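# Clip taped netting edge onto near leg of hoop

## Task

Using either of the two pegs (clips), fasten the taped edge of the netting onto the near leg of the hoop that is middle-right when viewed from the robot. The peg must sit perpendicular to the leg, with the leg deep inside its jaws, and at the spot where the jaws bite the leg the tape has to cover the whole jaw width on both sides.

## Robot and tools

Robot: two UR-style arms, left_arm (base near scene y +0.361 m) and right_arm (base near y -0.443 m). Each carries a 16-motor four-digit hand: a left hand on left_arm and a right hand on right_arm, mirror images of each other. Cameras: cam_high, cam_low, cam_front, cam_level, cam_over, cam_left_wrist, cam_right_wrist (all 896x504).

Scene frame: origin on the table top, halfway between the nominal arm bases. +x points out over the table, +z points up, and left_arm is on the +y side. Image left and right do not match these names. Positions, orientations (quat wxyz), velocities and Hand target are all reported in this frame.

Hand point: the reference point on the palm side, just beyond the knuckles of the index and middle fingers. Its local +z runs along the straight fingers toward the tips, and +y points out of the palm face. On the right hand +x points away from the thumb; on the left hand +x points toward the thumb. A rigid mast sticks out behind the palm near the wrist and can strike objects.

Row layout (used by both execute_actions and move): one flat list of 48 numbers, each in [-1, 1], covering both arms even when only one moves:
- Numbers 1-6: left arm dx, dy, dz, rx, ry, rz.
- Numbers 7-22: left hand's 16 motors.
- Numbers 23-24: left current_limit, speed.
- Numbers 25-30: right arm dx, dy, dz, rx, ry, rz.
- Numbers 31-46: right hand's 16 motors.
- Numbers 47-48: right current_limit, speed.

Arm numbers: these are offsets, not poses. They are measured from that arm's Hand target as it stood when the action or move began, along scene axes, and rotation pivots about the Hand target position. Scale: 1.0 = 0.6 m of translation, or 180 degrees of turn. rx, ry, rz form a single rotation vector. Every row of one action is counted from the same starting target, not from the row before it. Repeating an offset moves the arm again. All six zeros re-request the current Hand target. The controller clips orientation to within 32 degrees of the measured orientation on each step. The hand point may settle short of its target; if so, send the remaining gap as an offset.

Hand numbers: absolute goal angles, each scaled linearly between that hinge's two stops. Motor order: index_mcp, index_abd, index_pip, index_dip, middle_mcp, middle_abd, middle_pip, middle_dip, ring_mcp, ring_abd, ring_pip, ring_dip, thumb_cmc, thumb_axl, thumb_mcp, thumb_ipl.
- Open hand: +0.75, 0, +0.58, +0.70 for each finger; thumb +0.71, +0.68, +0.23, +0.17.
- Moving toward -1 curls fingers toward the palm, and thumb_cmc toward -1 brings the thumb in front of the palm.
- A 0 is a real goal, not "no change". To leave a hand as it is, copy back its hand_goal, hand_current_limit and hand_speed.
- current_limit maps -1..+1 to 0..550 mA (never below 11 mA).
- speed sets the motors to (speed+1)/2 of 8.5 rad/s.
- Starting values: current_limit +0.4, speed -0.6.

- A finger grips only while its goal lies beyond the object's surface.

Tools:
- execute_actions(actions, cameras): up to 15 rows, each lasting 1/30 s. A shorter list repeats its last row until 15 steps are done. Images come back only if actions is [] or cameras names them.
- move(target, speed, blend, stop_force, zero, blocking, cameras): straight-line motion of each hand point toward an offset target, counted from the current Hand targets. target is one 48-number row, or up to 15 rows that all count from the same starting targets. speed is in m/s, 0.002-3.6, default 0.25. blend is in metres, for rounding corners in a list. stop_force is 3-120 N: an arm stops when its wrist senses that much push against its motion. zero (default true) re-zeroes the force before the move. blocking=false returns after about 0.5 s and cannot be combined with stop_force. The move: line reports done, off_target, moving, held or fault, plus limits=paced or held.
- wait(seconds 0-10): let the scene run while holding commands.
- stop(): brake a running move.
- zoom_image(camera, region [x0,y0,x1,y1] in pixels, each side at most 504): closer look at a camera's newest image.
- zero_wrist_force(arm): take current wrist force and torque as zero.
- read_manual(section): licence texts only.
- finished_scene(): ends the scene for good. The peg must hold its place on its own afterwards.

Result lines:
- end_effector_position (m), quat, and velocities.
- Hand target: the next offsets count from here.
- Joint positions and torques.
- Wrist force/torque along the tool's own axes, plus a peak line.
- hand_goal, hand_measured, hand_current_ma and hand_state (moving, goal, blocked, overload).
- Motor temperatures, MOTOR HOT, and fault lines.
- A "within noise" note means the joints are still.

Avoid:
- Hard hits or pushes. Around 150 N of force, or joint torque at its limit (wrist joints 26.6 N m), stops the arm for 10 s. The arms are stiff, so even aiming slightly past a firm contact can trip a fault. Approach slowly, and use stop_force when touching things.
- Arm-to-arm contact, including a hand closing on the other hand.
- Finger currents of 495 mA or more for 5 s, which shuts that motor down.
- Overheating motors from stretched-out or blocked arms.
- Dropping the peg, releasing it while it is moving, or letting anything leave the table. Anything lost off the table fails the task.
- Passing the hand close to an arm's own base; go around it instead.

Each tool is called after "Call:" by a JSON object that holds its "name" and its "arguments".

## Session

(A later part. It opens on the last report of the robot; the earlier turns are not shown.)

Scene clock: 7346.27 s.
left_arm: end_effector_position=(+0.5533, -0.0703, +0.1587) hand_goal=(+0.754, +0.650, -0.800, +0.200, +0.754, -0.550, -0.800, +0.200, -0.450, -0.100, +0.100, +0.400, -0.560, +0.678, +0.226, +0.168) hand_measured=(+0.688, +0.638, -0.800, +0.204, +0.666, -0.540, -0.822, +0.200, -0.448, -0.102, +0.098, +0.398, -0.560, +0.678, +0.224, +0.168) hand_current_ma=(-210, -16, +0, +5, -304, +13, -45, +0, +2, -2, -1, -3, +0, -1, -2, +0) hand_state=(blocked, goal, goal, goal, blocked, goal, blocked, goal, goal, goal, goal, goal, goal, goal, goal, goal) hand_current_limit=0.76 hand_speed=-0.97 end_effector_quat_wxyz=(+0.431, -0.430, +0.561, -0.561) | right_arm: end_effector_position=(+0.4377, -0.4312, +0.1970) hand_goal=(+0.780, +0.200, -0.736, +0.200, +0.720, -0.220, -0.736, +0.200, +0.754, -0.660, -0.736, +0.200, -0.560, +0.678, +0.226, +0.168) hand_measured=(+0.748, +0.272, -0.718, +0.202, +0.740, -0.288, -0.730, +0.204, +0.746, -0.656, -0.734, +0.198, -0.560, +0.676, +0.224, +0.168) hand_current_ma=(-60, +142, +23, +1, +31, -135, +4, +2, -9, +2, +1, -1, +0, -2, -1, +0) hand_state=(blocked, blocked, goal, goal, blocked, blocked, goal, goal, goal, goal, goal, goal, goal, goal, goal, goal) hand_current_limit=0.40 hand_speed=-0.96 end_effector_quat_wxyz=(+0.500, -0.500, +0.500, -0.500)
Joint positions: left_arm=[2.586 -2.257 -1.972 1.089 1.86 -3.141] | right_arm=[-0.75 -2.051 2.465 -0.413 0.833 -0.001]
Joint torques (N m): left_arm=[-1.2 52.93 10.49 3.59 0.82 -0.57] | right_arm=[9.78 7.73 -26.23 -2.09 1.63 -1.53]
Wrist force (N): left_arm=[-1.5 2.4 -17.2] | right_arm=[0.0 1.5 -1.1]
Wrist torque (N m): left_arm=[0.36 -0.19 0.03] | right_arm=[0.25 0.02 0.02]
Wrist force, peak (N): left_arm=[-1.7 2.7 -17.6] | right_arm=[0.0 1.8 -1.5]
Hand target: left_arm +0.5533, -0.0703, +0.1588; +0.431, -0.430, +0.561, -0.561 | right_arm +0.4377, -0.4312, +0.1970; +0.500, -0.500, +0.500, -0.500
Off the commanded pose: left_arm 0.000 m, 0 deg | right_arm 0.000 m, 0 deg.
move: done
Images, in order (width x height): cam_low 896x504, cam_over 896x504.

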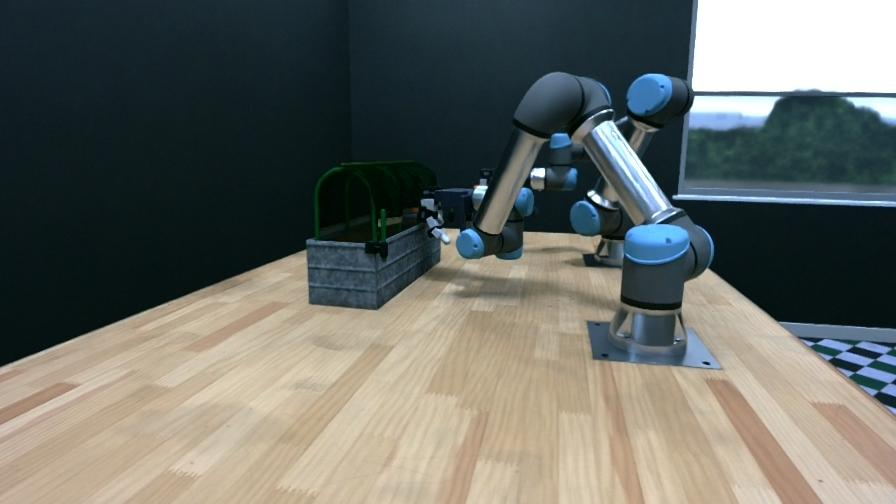

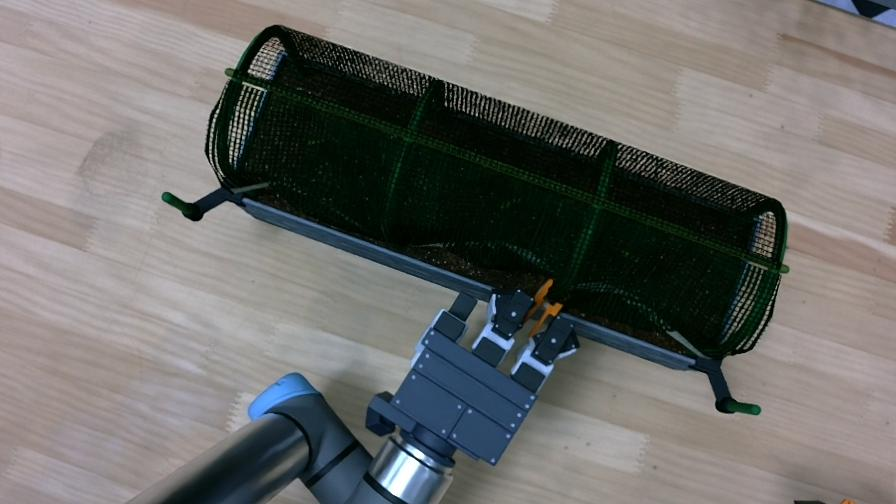

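Call:
{"name": "move", "arguments": {"target": [0,0,0,0,0,0, 0.754,0.95,-0.80,0.2, 0.754,-0.90,-0.80,0.2, -0.45,-0.1,0.1,0.4, -0.56,0.678,0.226,0.168, 0.76,-0.97, 0,0,0,0,0,0, 0.78,0.20,-0.737,0.2, 0.72,-0.22,-0.737,0.2, 0.754,-0.66,-0.737,0.2, -0.56,0.678,0.226,0.168, 0.4,-0.96], "cameras": ["cam_over","cam_low","cam_left_wrist"]}}

Call:
{"name": "zoom_image", "arguments": {"camera": "cam_over", "region": [510, 265, 580, 345]}}

Call:
{"name": "zoom_image", "arguments": {"camera": "cam_left_wrist", "region": [280, 0, 560, 200]}}

Scene clock: 7362.23 s.
left_arm: end_effector_position=(+0.5533, -0.0703, +0.1588) hand_goal=(+0.754, +0.950, -0.800, +0.200, +0.754, -0.900, -0.800, +0.200, -0.450, -0.100, +0.100, +0.400, -0.560, +0.678, +0.226, +0.168) hand_measured=(+0.738, +0.946, -0.798, +0.202, +0.726, -0.898, -0.798, +0.200, -0.448, -0.102, +0.098, +0.398, -0.560, +0.678, +0.224, +0.168) hand_current_ma=(-30, -3, +3, +3, -64, +2, +1, +0, +2, -2, -1, -3, +0, -1, -2, +0) hand_state=(goal, goal, goal, goal, blocked, goal, goal, goal, goal, goal, goal, goal, goal, goal, goal, goal) hand_current_limit=0.76 hand_speed=-0.97 end_effector_quat_wxyz=(+0.431, -0.430, +0.561, -0.561) | right_arm: end_effector_position=(+0.4377, -0.4312, +0.1970) hand_goal=(+0.780, +0.200, -0.736, +0.200, +0.720, -0.220, -0.736, +0.200, +0.754, -0.660, -0.736, +0.200, -0.560, +0.678, +0.226, +0.168) hand_measured=(+0.748, +0.272, -0.718, +0.202, +0.740, -0.288, -0.730, +0.204, +0.746, -0.656, -0.734, +0.198, -0.560, +0.676, +0.224, +0.168) hand_current_ma=(-60, +142, +23, +1, +31, -135, +4, +2, -9, +2, +1, -1, +0, -2, -1, +0) hand_state=(blocked, blocked, goal, goal, blocked, blocked, goal, goal, goal, goal, goal, goal, goal, goal, goal, goal) hand_current_limit=0.40 hand_speed=-0.96 end_effector_quat_wxyz=(+0.500, -0.500, +0.500, -0.500)
Joint positions: left_arm=[2.586 -2.257 -1.972 1.089 1.86 -3.141] | right_arm=[-0.75 -2.051 2.465 -0.413 0.833 -0.001]
Joint torques (N m): left_arm=[-5.94 54.42 15.01 3.59 -0.55 -0.63] | right_arm=[9.23 7.06 -24.78 -2.08 1.71 -1.32]
Wrist force (N): left_arm=[0.7 1.2 -0.6] | right_arm=[-0.2 1.3 -1.2]
Wrist torque (N m): left_arm=[-0.18 -0.09 0.10] | right_arm=[0.25 0.04 0.01]
Wrist force, peak (N): left_arm=[-2.3 2.9 -19.1] | right_arm=[-0.1 1.7 -1.4]
Hand target: left_arm +0.5533, -0.0703, +0.1588; +0.431, -0.430, +0.561, -0.561 | right_arm +0.4377, -0.4312, +0.1970; +0.500, -0.500, +0.500, -0.500
Off the commanded pose: left_arm 0.000 m, 0 deg | right_arm 0.000 m, 0 deg.
move: done
Images, in order (width x height): cam_low 896x504, cam_over 896x504, cam_left_wrist 896x504.

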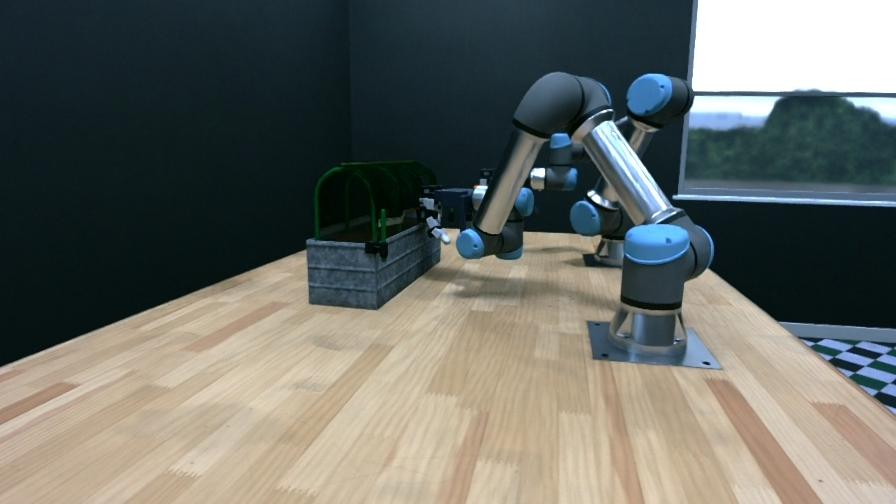

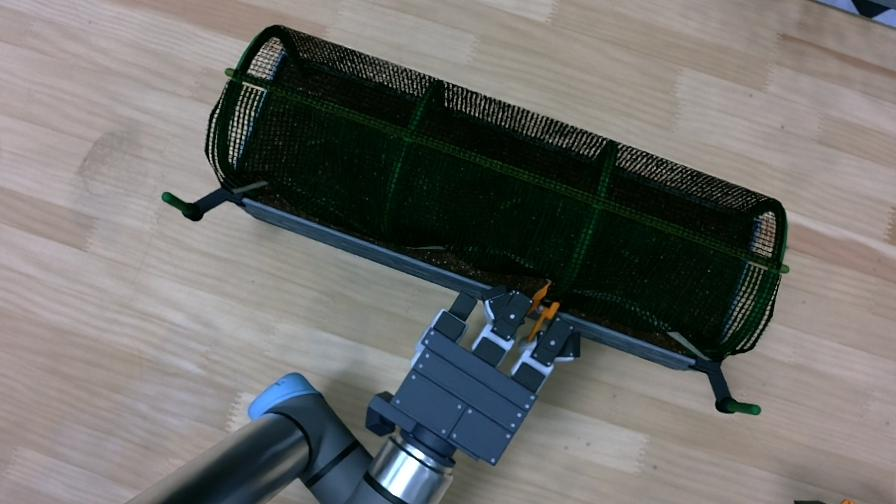

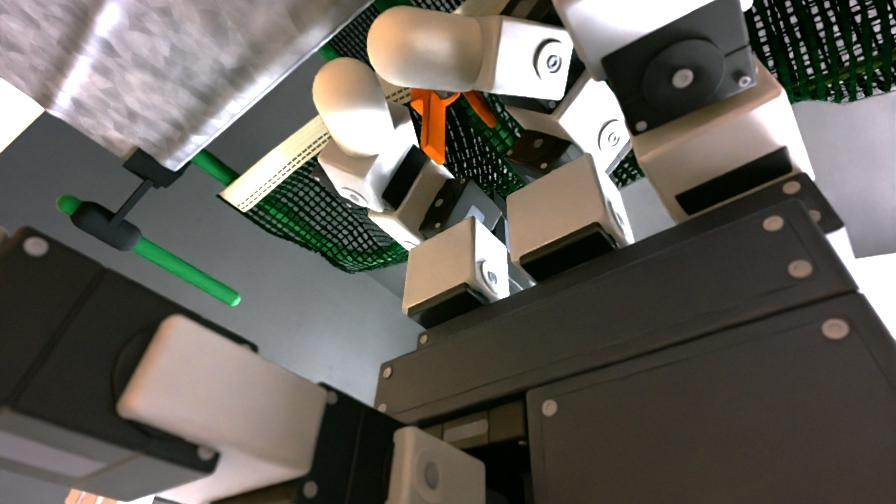

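Scaled by 6.300.

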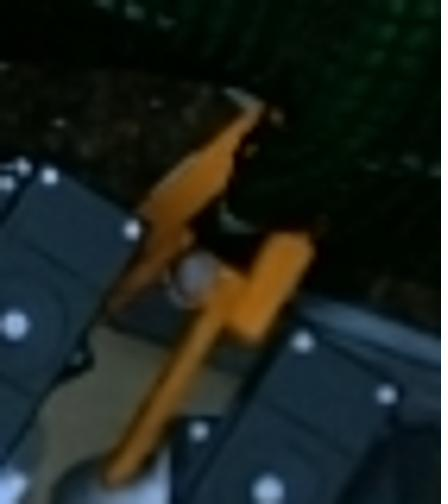

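Scaled by 1.800.

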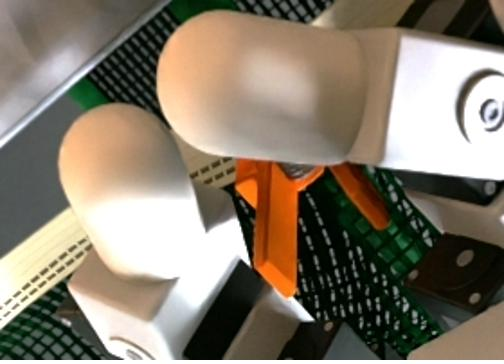

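Call:
{"name": "move", "arguments": {"target": [-0.00644,0.00173,0,0,0,0, 0.754,0.95,-0.80,0.2, 0.754,-0.90,-0.80,0.2, -0.45,-0.1,0.1,0.4, -0.56,0.678,0.226,0.168, 0.76,-0.97, 0,0,0,0,0,0, 0.78,0.20,-0.737,0.2, 0.72,-0.22,-0.737,0.2, 0.754,-0.66,-0.737,0.2, -0.56,0.678,0.226,0.168, 0.4,-0.96], "speed": 0.01, "cameras": ["cam_over","cam_low","cam_left_wrist"]}}

Call:
{"name": "zoom_image", "arguments": {"camera": "cam_over", "region": [510, 265, 580, 345]}}

Call:
{"name": "zoom_image", "arguments": {"camera": "cam_low", "region": [395, 190, 445, 225]}}

Call:
{"name": "zoom_image", "arguments": {"camera": "cam_left_wrist", "region": [280, 0, 560, 200]}}

Scene clock: 7394.80 s.
left_arm: end_effector_position=(+0.5494, -0.0692, +0.1588) hand_goal=(+0.754, +0.950, -0.800, +0.200, +0.754, -0.900, -0.800, +0.200, -0.450, -0.100, +0.100, +0.400, -0.560, +0.678, +0.226, +0.168) hand_measured=(+0.740, +0.946, -0.798, +0.202, +0.734, -0.898, -0.798, +0.200, -0.448, -0.102, +0.098, +0.398, -0.560, +0.678, +0.224, +0.168) hand_current_ma=(-29, -3, +3, +3, -45, +1, +2, +0, +2, -2, -1, -3, +0, -1, -2, +0) hand_state=(goal, goal, goal, goal, blocked, goal, goal, goal, goal, goal, goal, goal, goal, goal, goal, goal) hand_current_limit=0.76 hand_speed=-0.97 end_effector_quat_wxyz=(+0.431, -0.430, +0.561, -0.561) | right_arm: end_effector_position=(+0.4377, -0.4312, +0.1970) hand_goal=(+0.780, +0.200, -0.736, +0.200, +0.720, -0.220, -0.736, +0.200, +0.754, -0.660, -0.736, +0.200, -0.560, +0.678, +0.226, +0.168) hand_measured=(+0.748, +0.272, -0.718, +0.202, +0.740, -0.288, -0.730, +0.204, +0.746, -0.656, -0.734, +0.198, -0.560, +0.676, +0.224, +0.168) hand_current_ma=(-60, +142, +23, +1, +31, -135, +4, +2, -9, +2, +1, -1, +0, -2, -1, +0) hand_state=(blocked, blocked, goal, goal, blocked, blocked, goal, goal, goal, goal, goal, goal, goal, goal, goal, goal) hand_current_limit=0.40 hand_speed=-0.96 end_effector_quat_wxyz=(+0.500, -0.500, +0.500, -0.500)
Joint positions: left_arm=[2.583 -2.253 -1.983 1.095 1.863 -3.141] | right_arm=[-0.75 -2.051 2.465 -0.413 0.833 -0.001]
Joint torques (N m): left_arm=[-5.69 50.83 16.27 2.96 0.65 -0.56] | right_arm=[10.24 7.24 -25.91 -2.32 1.7 -1.56]
Wrist force (N): left_arm=[0.6 1.0 -0.3] | right_arm=[-0.2 1.1 -1.0]
Wrist torque (N m): left_arm=[-0.19 -0.08 0.09] | right_arm=[0.21 0.03 0.00]
Wrist force, peak (N): left_arm=[0.9 1.3 -0.6] | right_arm=[-0.2 1.7 -1.3]
Hand target: left_arm +0.5494, -0.0693, +0.1588; +0.431, -0.430, +0.561, -0.561 | right_arm +0.4377, -0.4312, +0.1970; +0.500, -0.500, +0.500, -0.500
Off the commanded pose: left_arm 0.000 m, 0 deg | right_arm 0.000 m, 0 deg.
move: done
Images, in order (width x height): cam_low 896x504, cam_over 896x504, cam_left_wrist 896x504.

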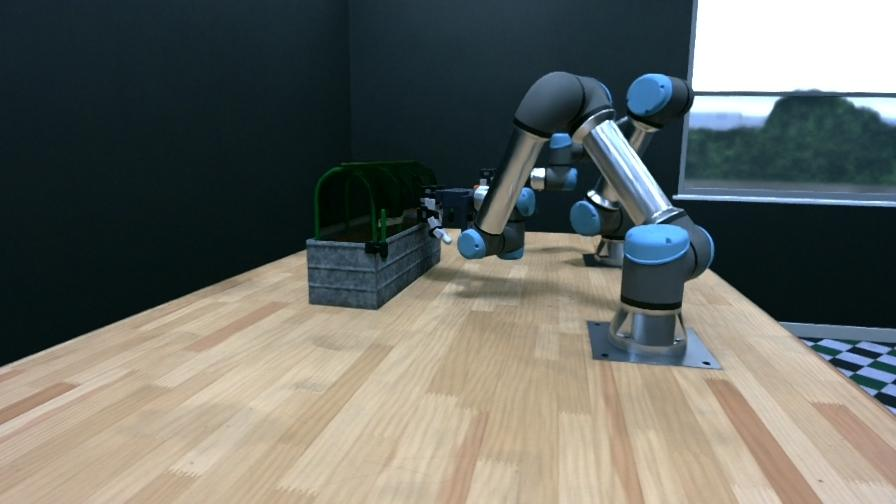

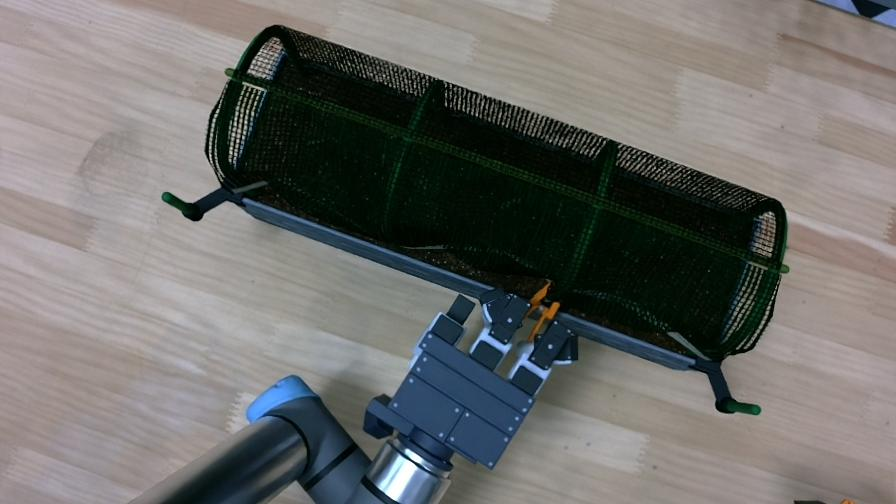

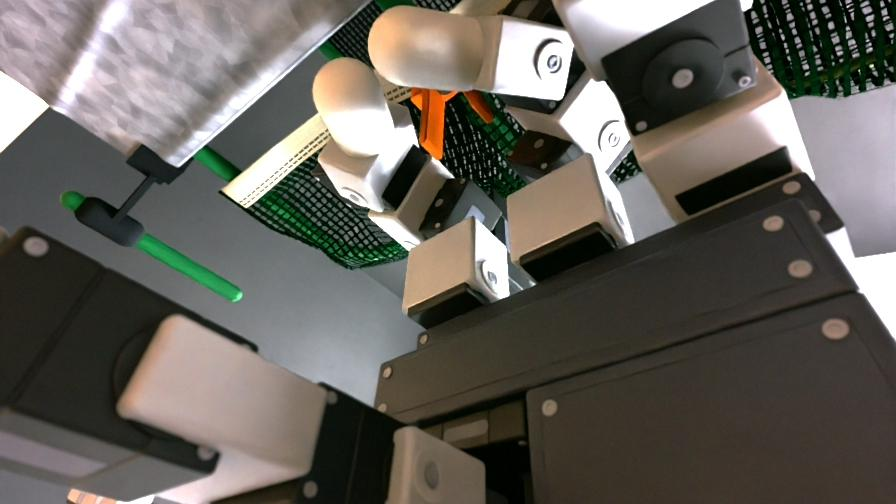

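Scaled by 6.300.

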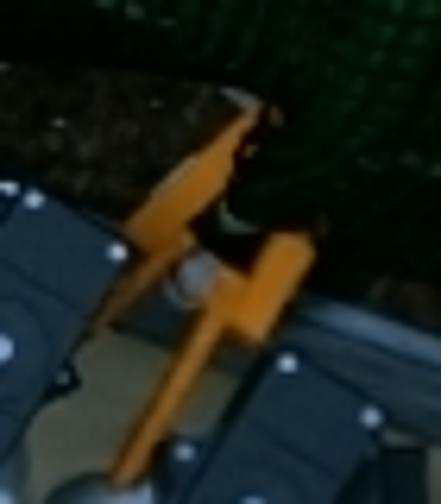

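Scaled by 10.080.

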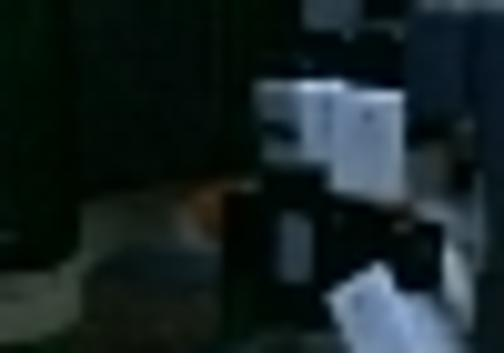

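Scaled by 1.800.

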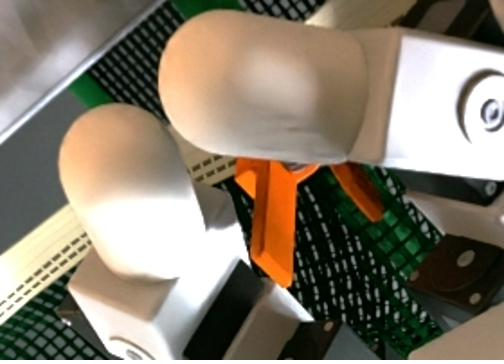

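Call:
{"name": "move", "arguments": {"target": [-0.0322,0.00863,0,0,0,0, 0.754,0.95,-0.80,0.2, 0.754,-0.90,-0.80,0.2, -0.45,-0.1,0.1,0.4, -0.56,0.678,0.226,0.168, 0.76,-0.97, 0,0,0,0,0,0, 0.78,0.20,-0.737,0.2, 0.72,-0.22,-0.737,0.2, 0.754,-0.66,-0.737,0.2, -0.56,0.678,0.226,0.168, 0.4,-0.96], "speed": 0.015, "stop_force": 6, "cameras": ["cam_over","cam_low","cam_left_wrist","cam_level"]}}

Call:
{"name": "zoom_image", "arguments": {"camera": "cam_over", "region": [510, 265, 580, 345]}}

Call:
{"name": "zoom_image", "arguments": {"camera": "cam_left_wrist", "region": [280, 0, 560, 200]}}

Scene clock: 7419.20 s.
left_arm: end_effector_position=(+0.5301, -0.0641, +0.1588) hand_goal=(+0.754, +0.950, -0.800, +0.200, +0.754, -0.900, -0.800, +0.200, -0.450, -0.100, +0.100, +0.400, -0.560, +0.678, +0.226, +0.168) hand_measured=(+0.740, +0.946, -0.798, +0.202, +0.736, -0.900, -0.798, +0.200, -0.448, -0.102, +0.098, +0.398, -0.560, +0.678, +0.224, +0.168) hand_current_ma=(-29, -3, +3, +3, -38, +0, +3, +0, +2, -2, -1, -3, +0, -1, -2, +0) hand_state=(goal, goal, goal, goal, goal, goal, goal, goal, goal, goal, goal, goal, goal, goal, goal, goal) hand_current_limit=0.76 hand_speed=-0.97 end_effector_quat_wxyz=(+0.431, -0.430, +0.561, -0.561) | right_arm: end_effector_position=(+0.4377, -0.4312, +0.1970) hand_goal=(+0.780, +0.200, -0.736, +0.200, +0.720, -0.220, -0.736, +0.200, +0.754, -0.660, -0.736, +0.200, -0.560, +0.678, +0.226, +0.168) hand_measured=(+0.748, +0.272, -0.718, +0.202, +0.740, -0.288, -0.730, +0.204, +0.746, -0.656, -0.734, +0.198, -0.560, +0.676, +0.224, +0.168) hand_current_ma=(-60, +142, +23, +1, +31, -135, +4, +2, -9, +2, +1, -1, +0, -2, -1, +0) hand_state=(blocked, blocked, goal, goal, blocked, blocked, goal, goal, goal, goal, goal, goal, goal, goal, goal, goal) hand_current_limit=0.40 hand_speed=-0.96 end_effector_quat_wxyz=(+0.500, -0.500, +0.500, -0.500)
Joint positions: left_arm=[2.57 -2.233 -2.033 1.125 1.876 -3.141] | right_arm=[-0.75 -2.051 2.465 -0.413 0.833 -0.001]
Joint torques (N m): left_arm=[10.35 27.34 19.31 -0.38 -1.22 1.65] | right_arm=[9.82 7.93 -25.7 -2.14 1.64 -1.36]
Wrist force (N): left_arm=[1.2 0.5 -0.8] | right_arm=[-0.1 1.2 -1.4]
Wrist torque (N m): left_arm=[-0.18 -0.08 0.10] | right_arm=[0.24 0.03 0.01]
Wrist force, peak (N): left_arm=[0.7 1.4 0.0] | right_arm=[-0.3 1.9 -1.3]
Hand target: left_arm +0.5301, -0.0641, +0.1588; +0.431, -0.430, +0.561, -0.561 | right_arm +0.4377, -0.4312, +0.1970; +0.500, -0.500, +0.500, -0.500
Off the commanded pose: left_arm 0.000 m, 0 deg | right_arm 0.000 m, 0 deg.
move: done
Images, in order (width x height): cam_low 896x504, cam_level 896x504, cam_over 896x504, cam_left_wrist 896x504.

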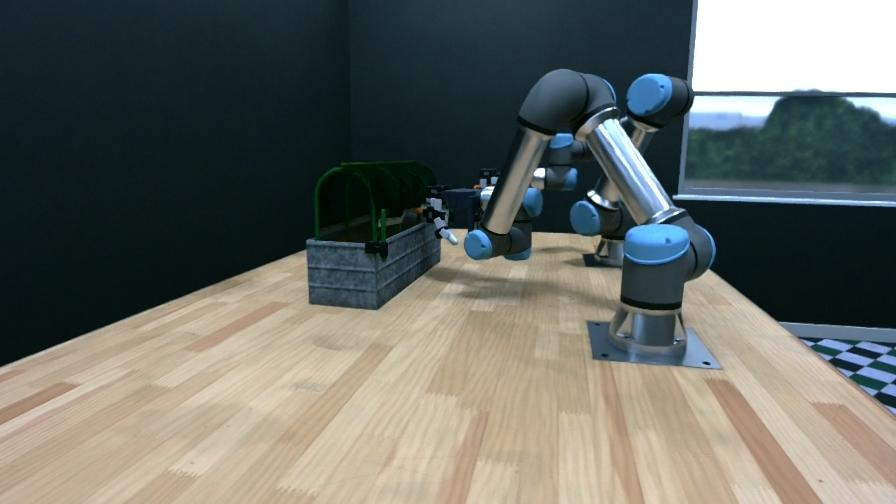

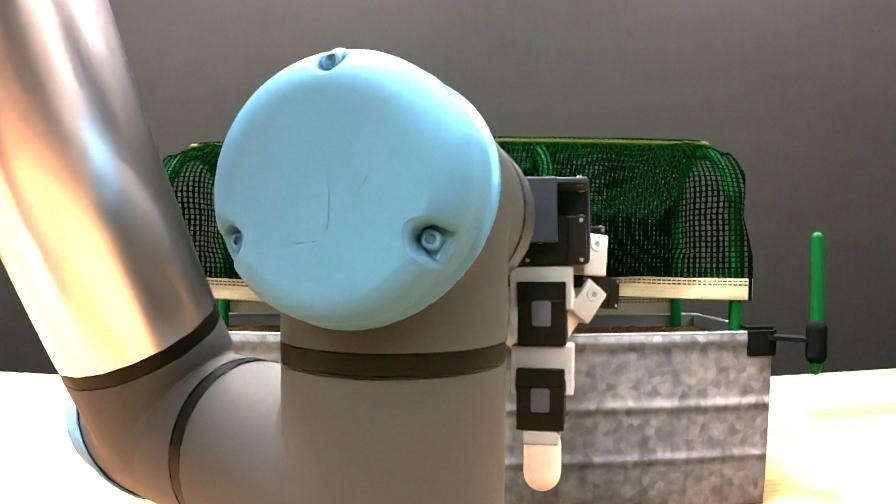

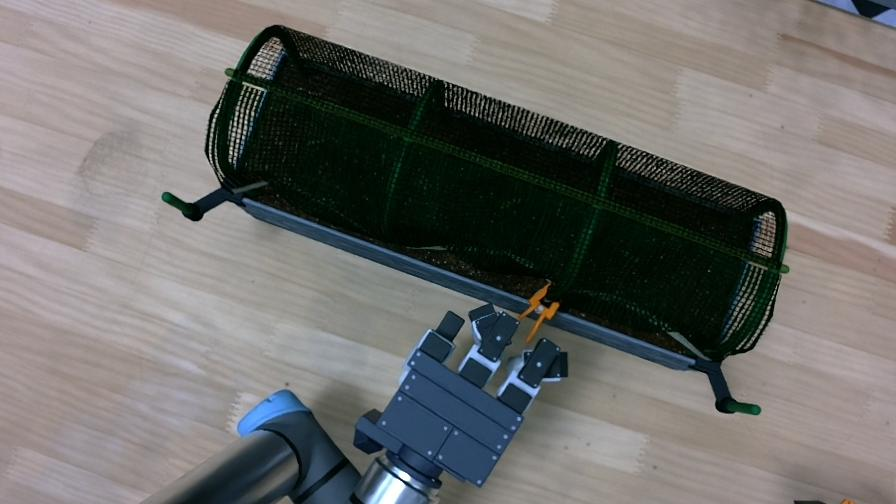

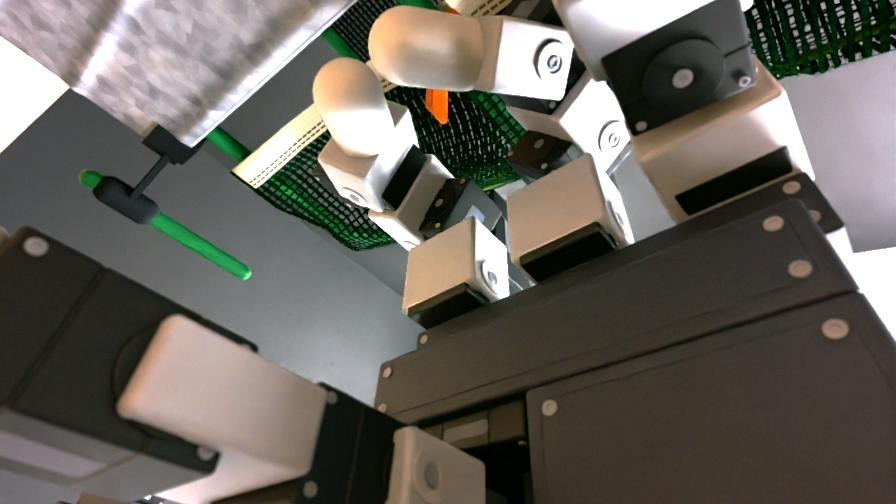

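Scaled by 6.300.

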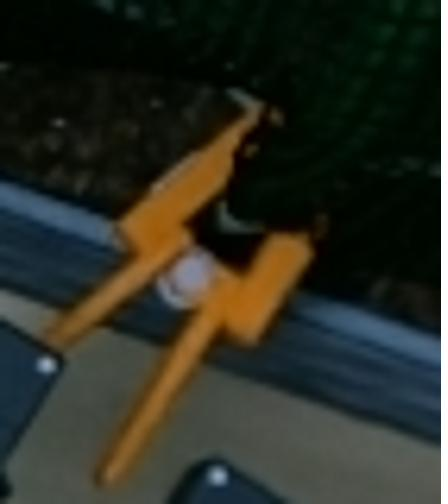

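Scaled by 1.800.

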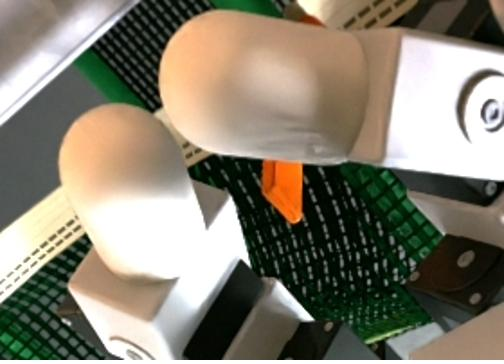

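Call:
{"name": "move", "arguments": {"target": [[-0.0483,0.01295,0,0,0,0, 0.754,0.95,-0.80,0.2, 0.754,-0.90,-0.80,0.2, -0.45,-0.1,0.1,0.4, -0.56,0.678,0.226,0.168, 0.76,-0.97, 0,0,0,0,0,0, 0.78,0.20,-0.737,0.2, 0.72,-0.22,-0.737,0.2, 0.754,-0.66,-0.737,0.2, -0.56,0.678,0.226,0.168, 0.4,-0.96],[-0.065,0.35,0.03,0,0,0, 0.754,0.95,-0.80,0.2, 0.754,-0.90,-0.80,0.2, -0.45,-0.1,0.1,0.4, -0.56,0.678,0.226,0.168, 0.76,-0.97, 0,0,0,0,0,0, 0.78,0.20,-0.737,0.2, 0.72,-0.22,-0.737,0.2, 0.754,-0.66,-0.737,0.2, -0.56,0.678,0.226,0.168, 0.4,-0.96]], "speed": [0.04,0.15], "blend": [0.005,0], "cameras": ["cam_over","cam_low","cam_level","cam_front"]}}

Call:
{"name": "zoom_image", "arguments": {"camera": "cam_over", "region": [510, 265, 580, 345]}}

Call:
{"name": "zoom_image", "arguments": {"camera": "cam_level", "region": [480, 250, 620, 340]}}

Call:
{"name": "zoom_image", "arguments": {"camera": "cam_front", "region": [450, 240, 570, 310]}}

Call:
{"name": "zoom_image", "arguments": {"camera": "cam_low", "region": [395, 190, 445, 225]}}

Scene clock: 7454.50 s.
left_arm: end_effector_position=(+0.4911, +0.1459, +0.1769) hand_goal=(+0.754, +0.950, -0.800, +0.200, +0.754, -0.900, -0.800, +0.200, -0.450, -0.100, +0.100, +0.400, -0.560, +0.678, +0.226, +0.168) hand_measured=(+0.740, +0.946, -0.798, +0.202, +0.736, -0.900, -0.798, +0.200, -0.448, -0.102, +0.098, +0.398, -0.560, +0.678, +0.224, +0.168) hand_current_ma=(-28, -3, +2, +3, -37, +0, +3, +0, +2, -1, -1, -3, +0, -1, -2, +0) hand_state=(goal, goal, goal, goal, goal, goal, goal, goal, goal, goal, goal, goal, goal, goal, goal, goal) hand_current_limit=0.76 hand_speed=-0.97 end_effector_quat_wxyz=(+0.431, -0.430, +0.561, -0.561) | right_arm: end_effector_position=(+0.4377, -0.4312, +0.1970) hand_goal=(+0.780, +0.200, -0.736, +0.200, +0.720, -0.220, -0.736, +0.200, +0.754, -0.660, -0.736, +0.200, -0.560, +0.678, +0.226, +0.168) hand_measured=(+0.748, +0.272, -0.718, +0.202, +0.740, -0.288, -0.730, +0.204, +0.746, -0.656, -0.734, +0.198, -0.560, +0.676, +0.224, +0.168) hand_current_ma=(-60, +142, +23, +1, +31, -135, +4, +2, -9, +2, +1, -1, +0, -2, -1, +0) hand_state=(blocked, blocked, goal, goal, blocked, blocked, goal, goal, goal, goal, goal, goal, goal, goal, goal, goal) hand_current_limit=0.40 hand_speed=-0.96 end_effector_quat_wxyz=(+0.500, -0.500, +0.500, -0.500)
Joint positions: left_arm=[3.135 -2.009 -2.518 1.386 1.311 -3.142] | right_arm=[-0.75 -2.051 2.465 -0.413 0.833 -0.001]
Joint torques (N m): left_arm=[10.84 12.62 4.44 -0.31 -1.33 -2.29] | right_arm=[10.16 5.76 -26.06 -2.38 1.54 -1.21]
Wrist force (N): left_arm=[1.0 0.6 -1.2] | right_arm=[0.2 1.5 -0.9]
Wrist torque (N m): left_arm=[-0.16 -0.11 0.05] | right_arm=[0.25 -0.02 0.04]
Wrist force, peak (N): left_arm=[3.3 0.7 -1.1] | right_arm=[-0.3 1.6 -1.5]
Hand target: left_arm +0.4911, +0.1459, +0.1768; +0.431, -0.430, +0.561, -0.561 | right_arm +0.4377, -0.4312, +0.1970; +0.500, -0.500, +0.500, -0.500
Off the commanded pose: left_arm 0.000 m, 0 deg | right_arm 0.000 m, 0 deg.
move: done
Images, in order (width x height): cam_low 896x504, cam_front 896x504, cam_level 896x504, cam_over 896x504.

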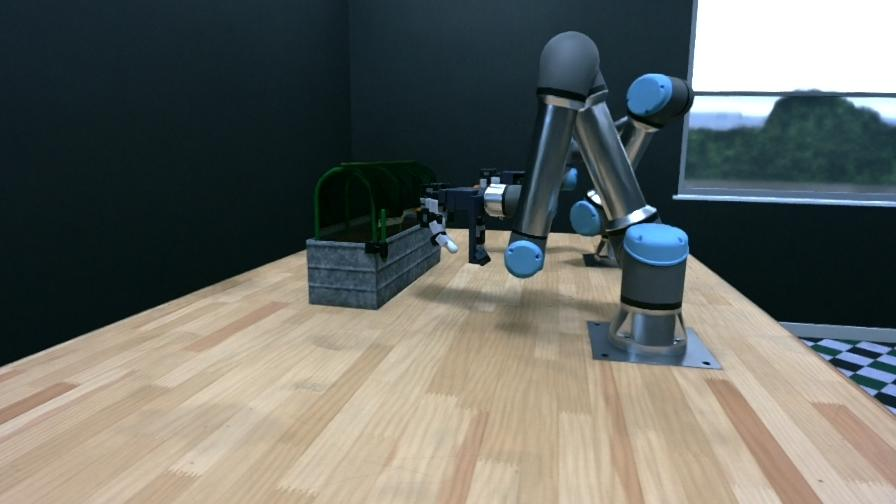

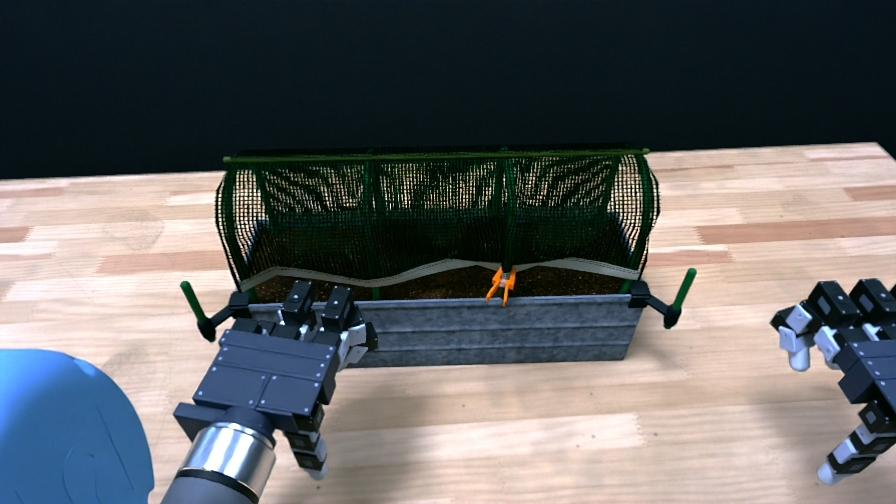

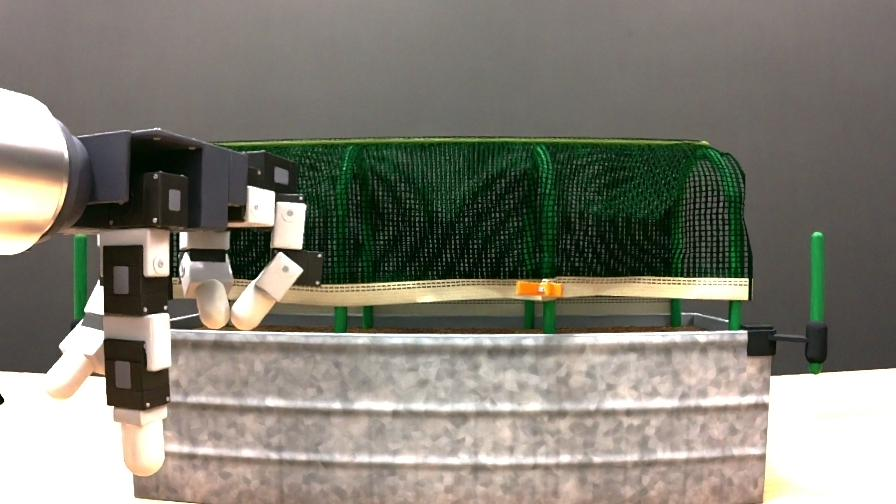

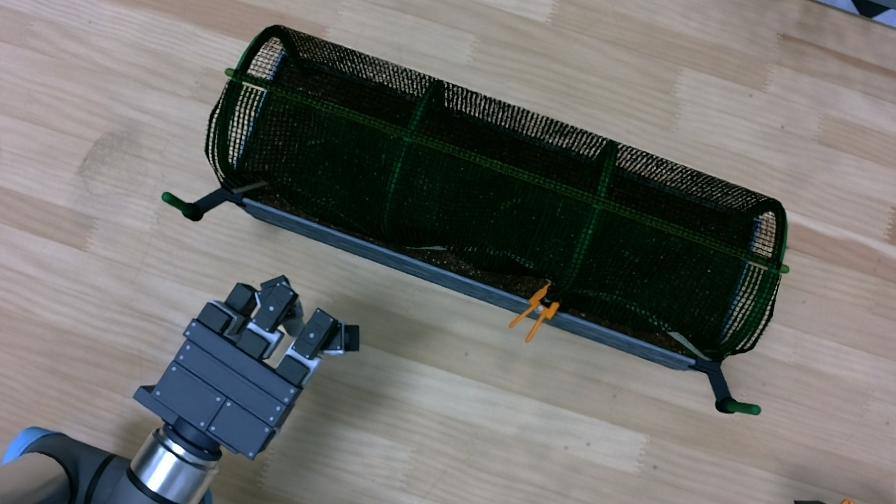

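Scaled by 6.300.

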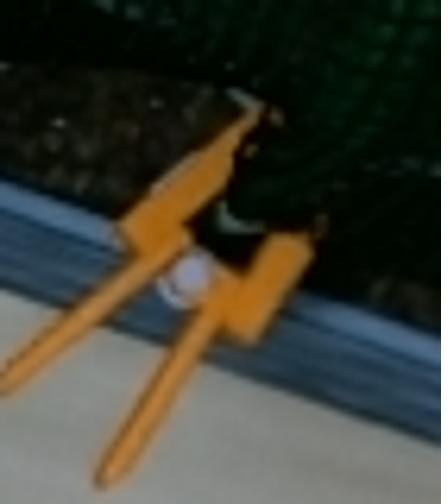

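Scaled by 3.600.

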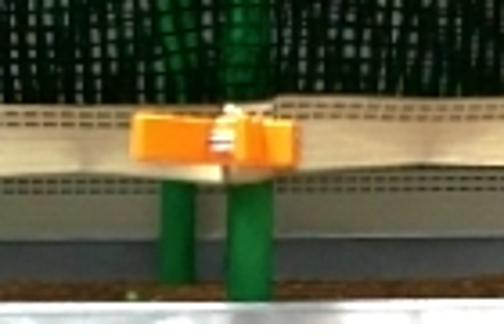

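Scaled by 4.200.

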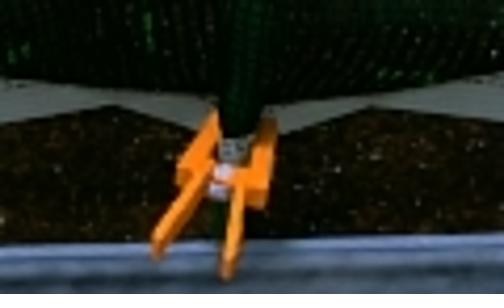

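Scaled by 10.080.

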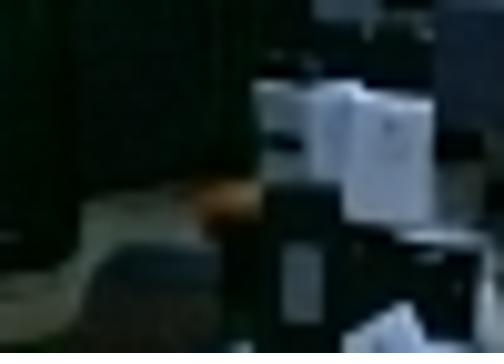

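Call:
{"name": "zoom_image", "arguments": {"camera": "cam_level", "region": [780, 220, 850, 260]}}

Call:
{"name": "zoom_image", "arguments": {"camera": "cam_level", "region": [515, 265, 585, 305]}}

Call:
{"name": "zoom_image", "arguments": {"camera": "cam_level", "region": [515, 300, 585, 340]}}

Call:
{"name": "zoom_image", "arguments": {"camera": "cam_front", "region": [480, 255, 540, 310]}}

Scaled by 7.200.

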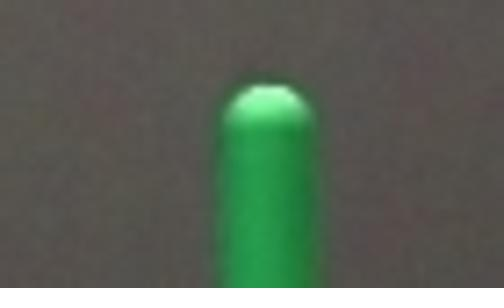

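Scaled by 7.200.

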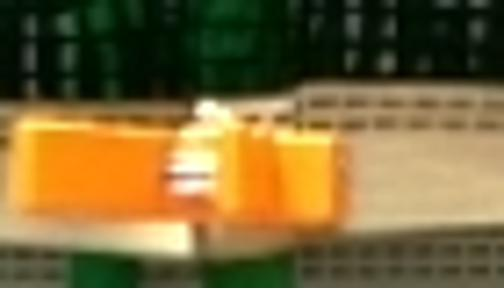

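Scaled by 7.200.

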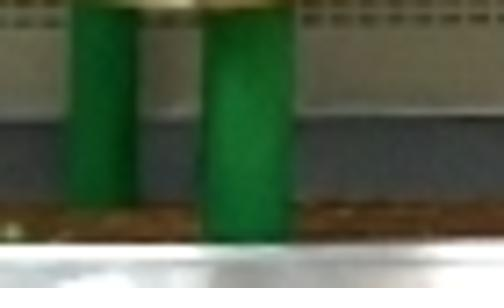

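Scaled by 8.400.

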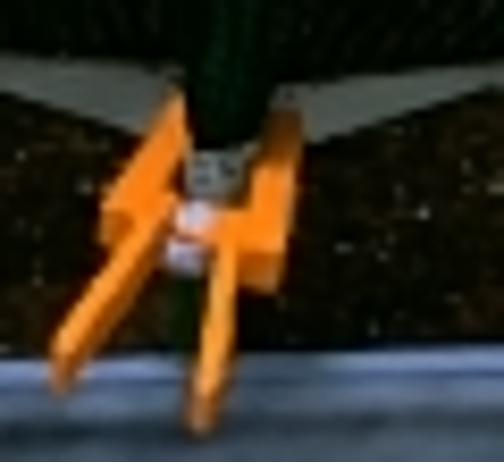

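Call:
{"name": "wait", "arguments": {"seconds": 0, "cameras": ["cam_right_wrist","cam_over","cam_front"]}}

Call:
{"name": "zoom_image", "arguments": {"camera": "cam_right_wrist", "region": [250, 0, 650, 225]}}

Call:
{"name": "zoom_image", "arguments": {"camera": "cam_front", "region": [740, 280, 896, 370]}}

Scene clock: 7629.33 s.
left_arm: end_effector_position=(+0.4911, +0.1459, +0.1768) hand_goal=(+0.754, +0.950, -0.800, +0.200, +0.754, -0.900, -0.800, +0.200, -0.450, -0.100, +0.100, +0.400, -0.560, +0.678, +0.226, +0.168) hand_measured=(+0.740, +0.946, -0.798, +0.202, +0.736, -0.900, -0.798, +0.200, -0.448, -0.102, +0.098, +0.398, -0.560, +0.678, +0.224, +0.168) hand_current_ma=(-28, -3, +2, +3, -37, +0, +3, +0, +2, -1, -1, -3, +0, -1, -2, +0) hand_state=(goal, goal, goal, goal, goal, goal, goal, goal, goal, goal, goal, goal, goal, goal, goal, goal) hand_current_limit=0.76 hand_speed=-0.97 end_effector_quat_wxyz=(+0.431, -0.430, +0.561, -0.561) | right_arm: end_effector_position=(+0.4377, -0.4312, +0.1970) hand_goal=(+0.780, +0.200, -0.736, +0.200, +0.720, -0.220, -0.736, +0.200, +0.754, -0.660, -0.736, +0.200, -0.560, +0.678, +0.226, +0.168) hand_measured=(+0.748, +0.272, -0.718, +0.202, +0.740, -0.288, -0.730, +0.204, +0.746, -0.656, -0.734, +0.198, -0.560, +0.676, +0.224, +0.168) hand_current_ma=(-60, +142, +23, +1, +31, -135, +4, +2, -9, +2, +1, -1, +0, -2, -1, +0) hand_state=(blocked, blocked, goal, goal, blocked, blocked, goal, goal, goal, goal, goal, goal, goal, goal, goal, goal) hand_current_limit=0.40 hand_speed=-0.96 end_effector_quat_wxyz=(+0.500, -0.500, +0.500, -0.500)
Joint positions: left_arm=[3.135 -2.009 -2.518 1.386 1.311 -3.142] | right_arm=[-0.75 -2.051 2.465 -0.413 0.833 -0.001]
Joint torques (N m): left_arm=[11.67 12.27 -0.81 -0.31 -1.33 1.93] | right_arm=[9.45 7.78 -25 -2.09 1.6 -1.62]
Wrist force (N): left_arm=[1.1 0.6 -1.3] | right_arm=[-0.3 1.5 -1.3]
Wrist torque (N m): left_arm=[-0.15 -0.13 0.06] | right_arm=[0.27 0.06 -0.01]
Wrist force, peak (N): left_arm=[1.1 0.8 -1.3] | right_arm=[-0.2 1.6 -1.4]
Hand target: left_arm +0.4911, +0.1459, +0.1768; +0.431, -0.430, +0.561, -0.561 | right_arm +0.4377, -0.4312, +0.1970; +0.500, -0.500, +0.500, -0.500
Off the commanded pose: left_arm 0.000 m, 0 deg | right_arm 0.000 m, 0 deg.
Images, in order (width x height): cam_front 896x504, cam_over 896x504, cam_right_wrist 896x504.

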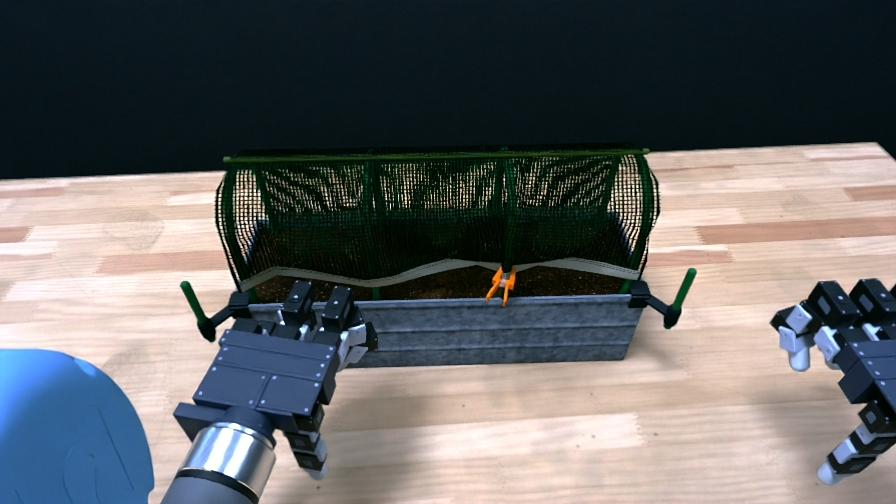

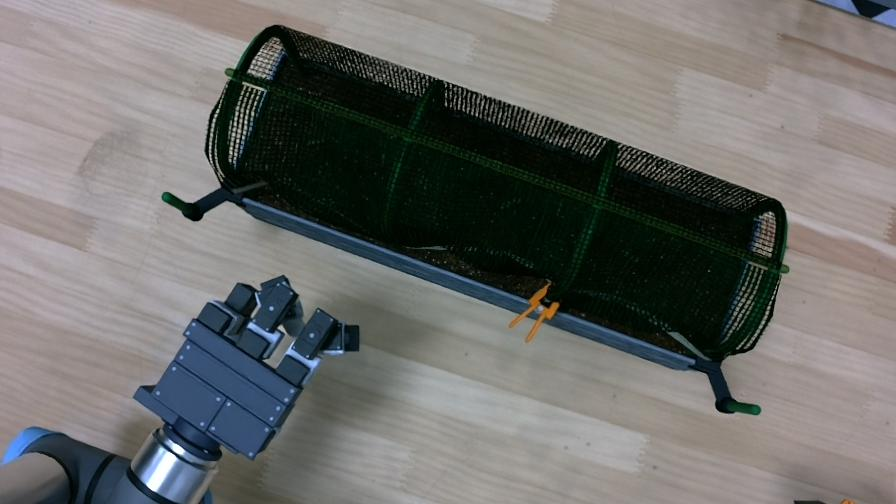

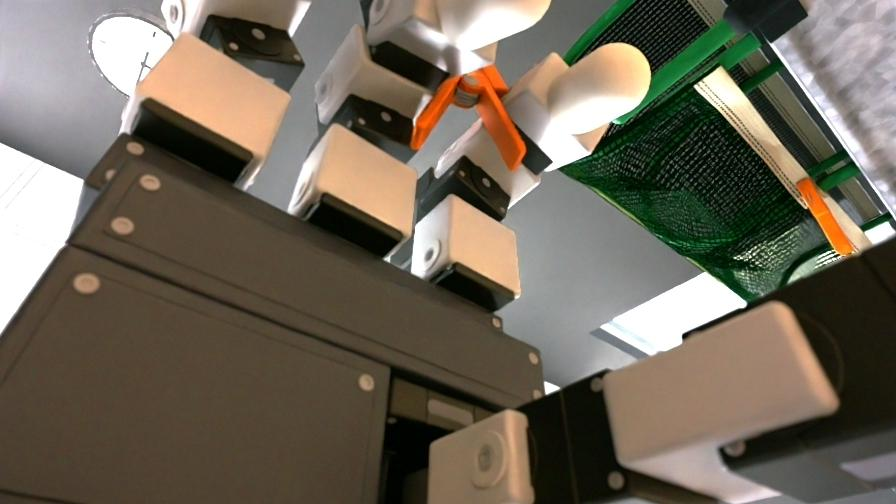

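Scaled by 1.260.

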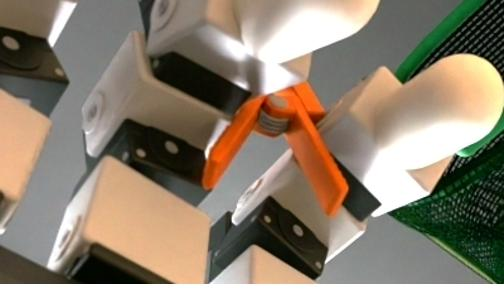

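Scaled by 3.231.

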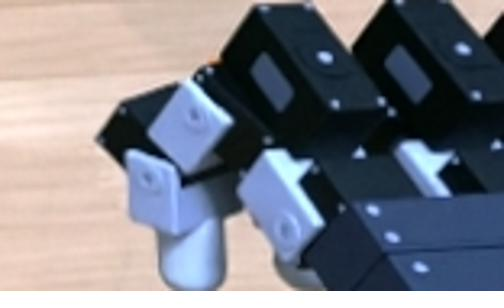

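Call:
{"name": "zoom_image", "arguments": {"camera": "cam_right_wrist", "region": [690, 60, 896, 280]}}

Call:
{"name": "zoom_image", "arguments": {"camera": "cam_right_wrist", "region": [770, 150, 890, 270]}}

Scaled by 2.291.

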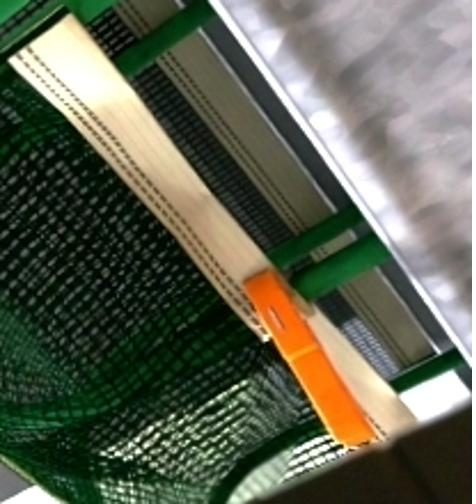

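Scaled by 4.200.

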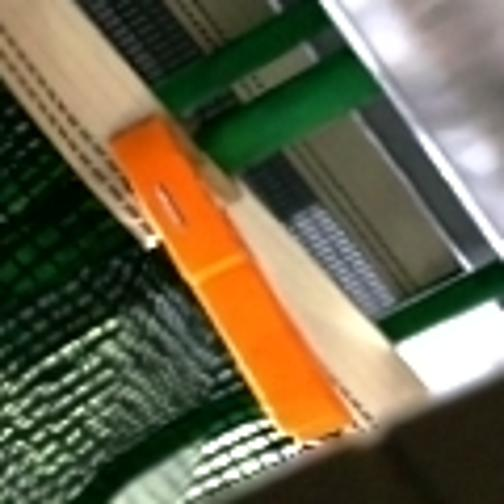

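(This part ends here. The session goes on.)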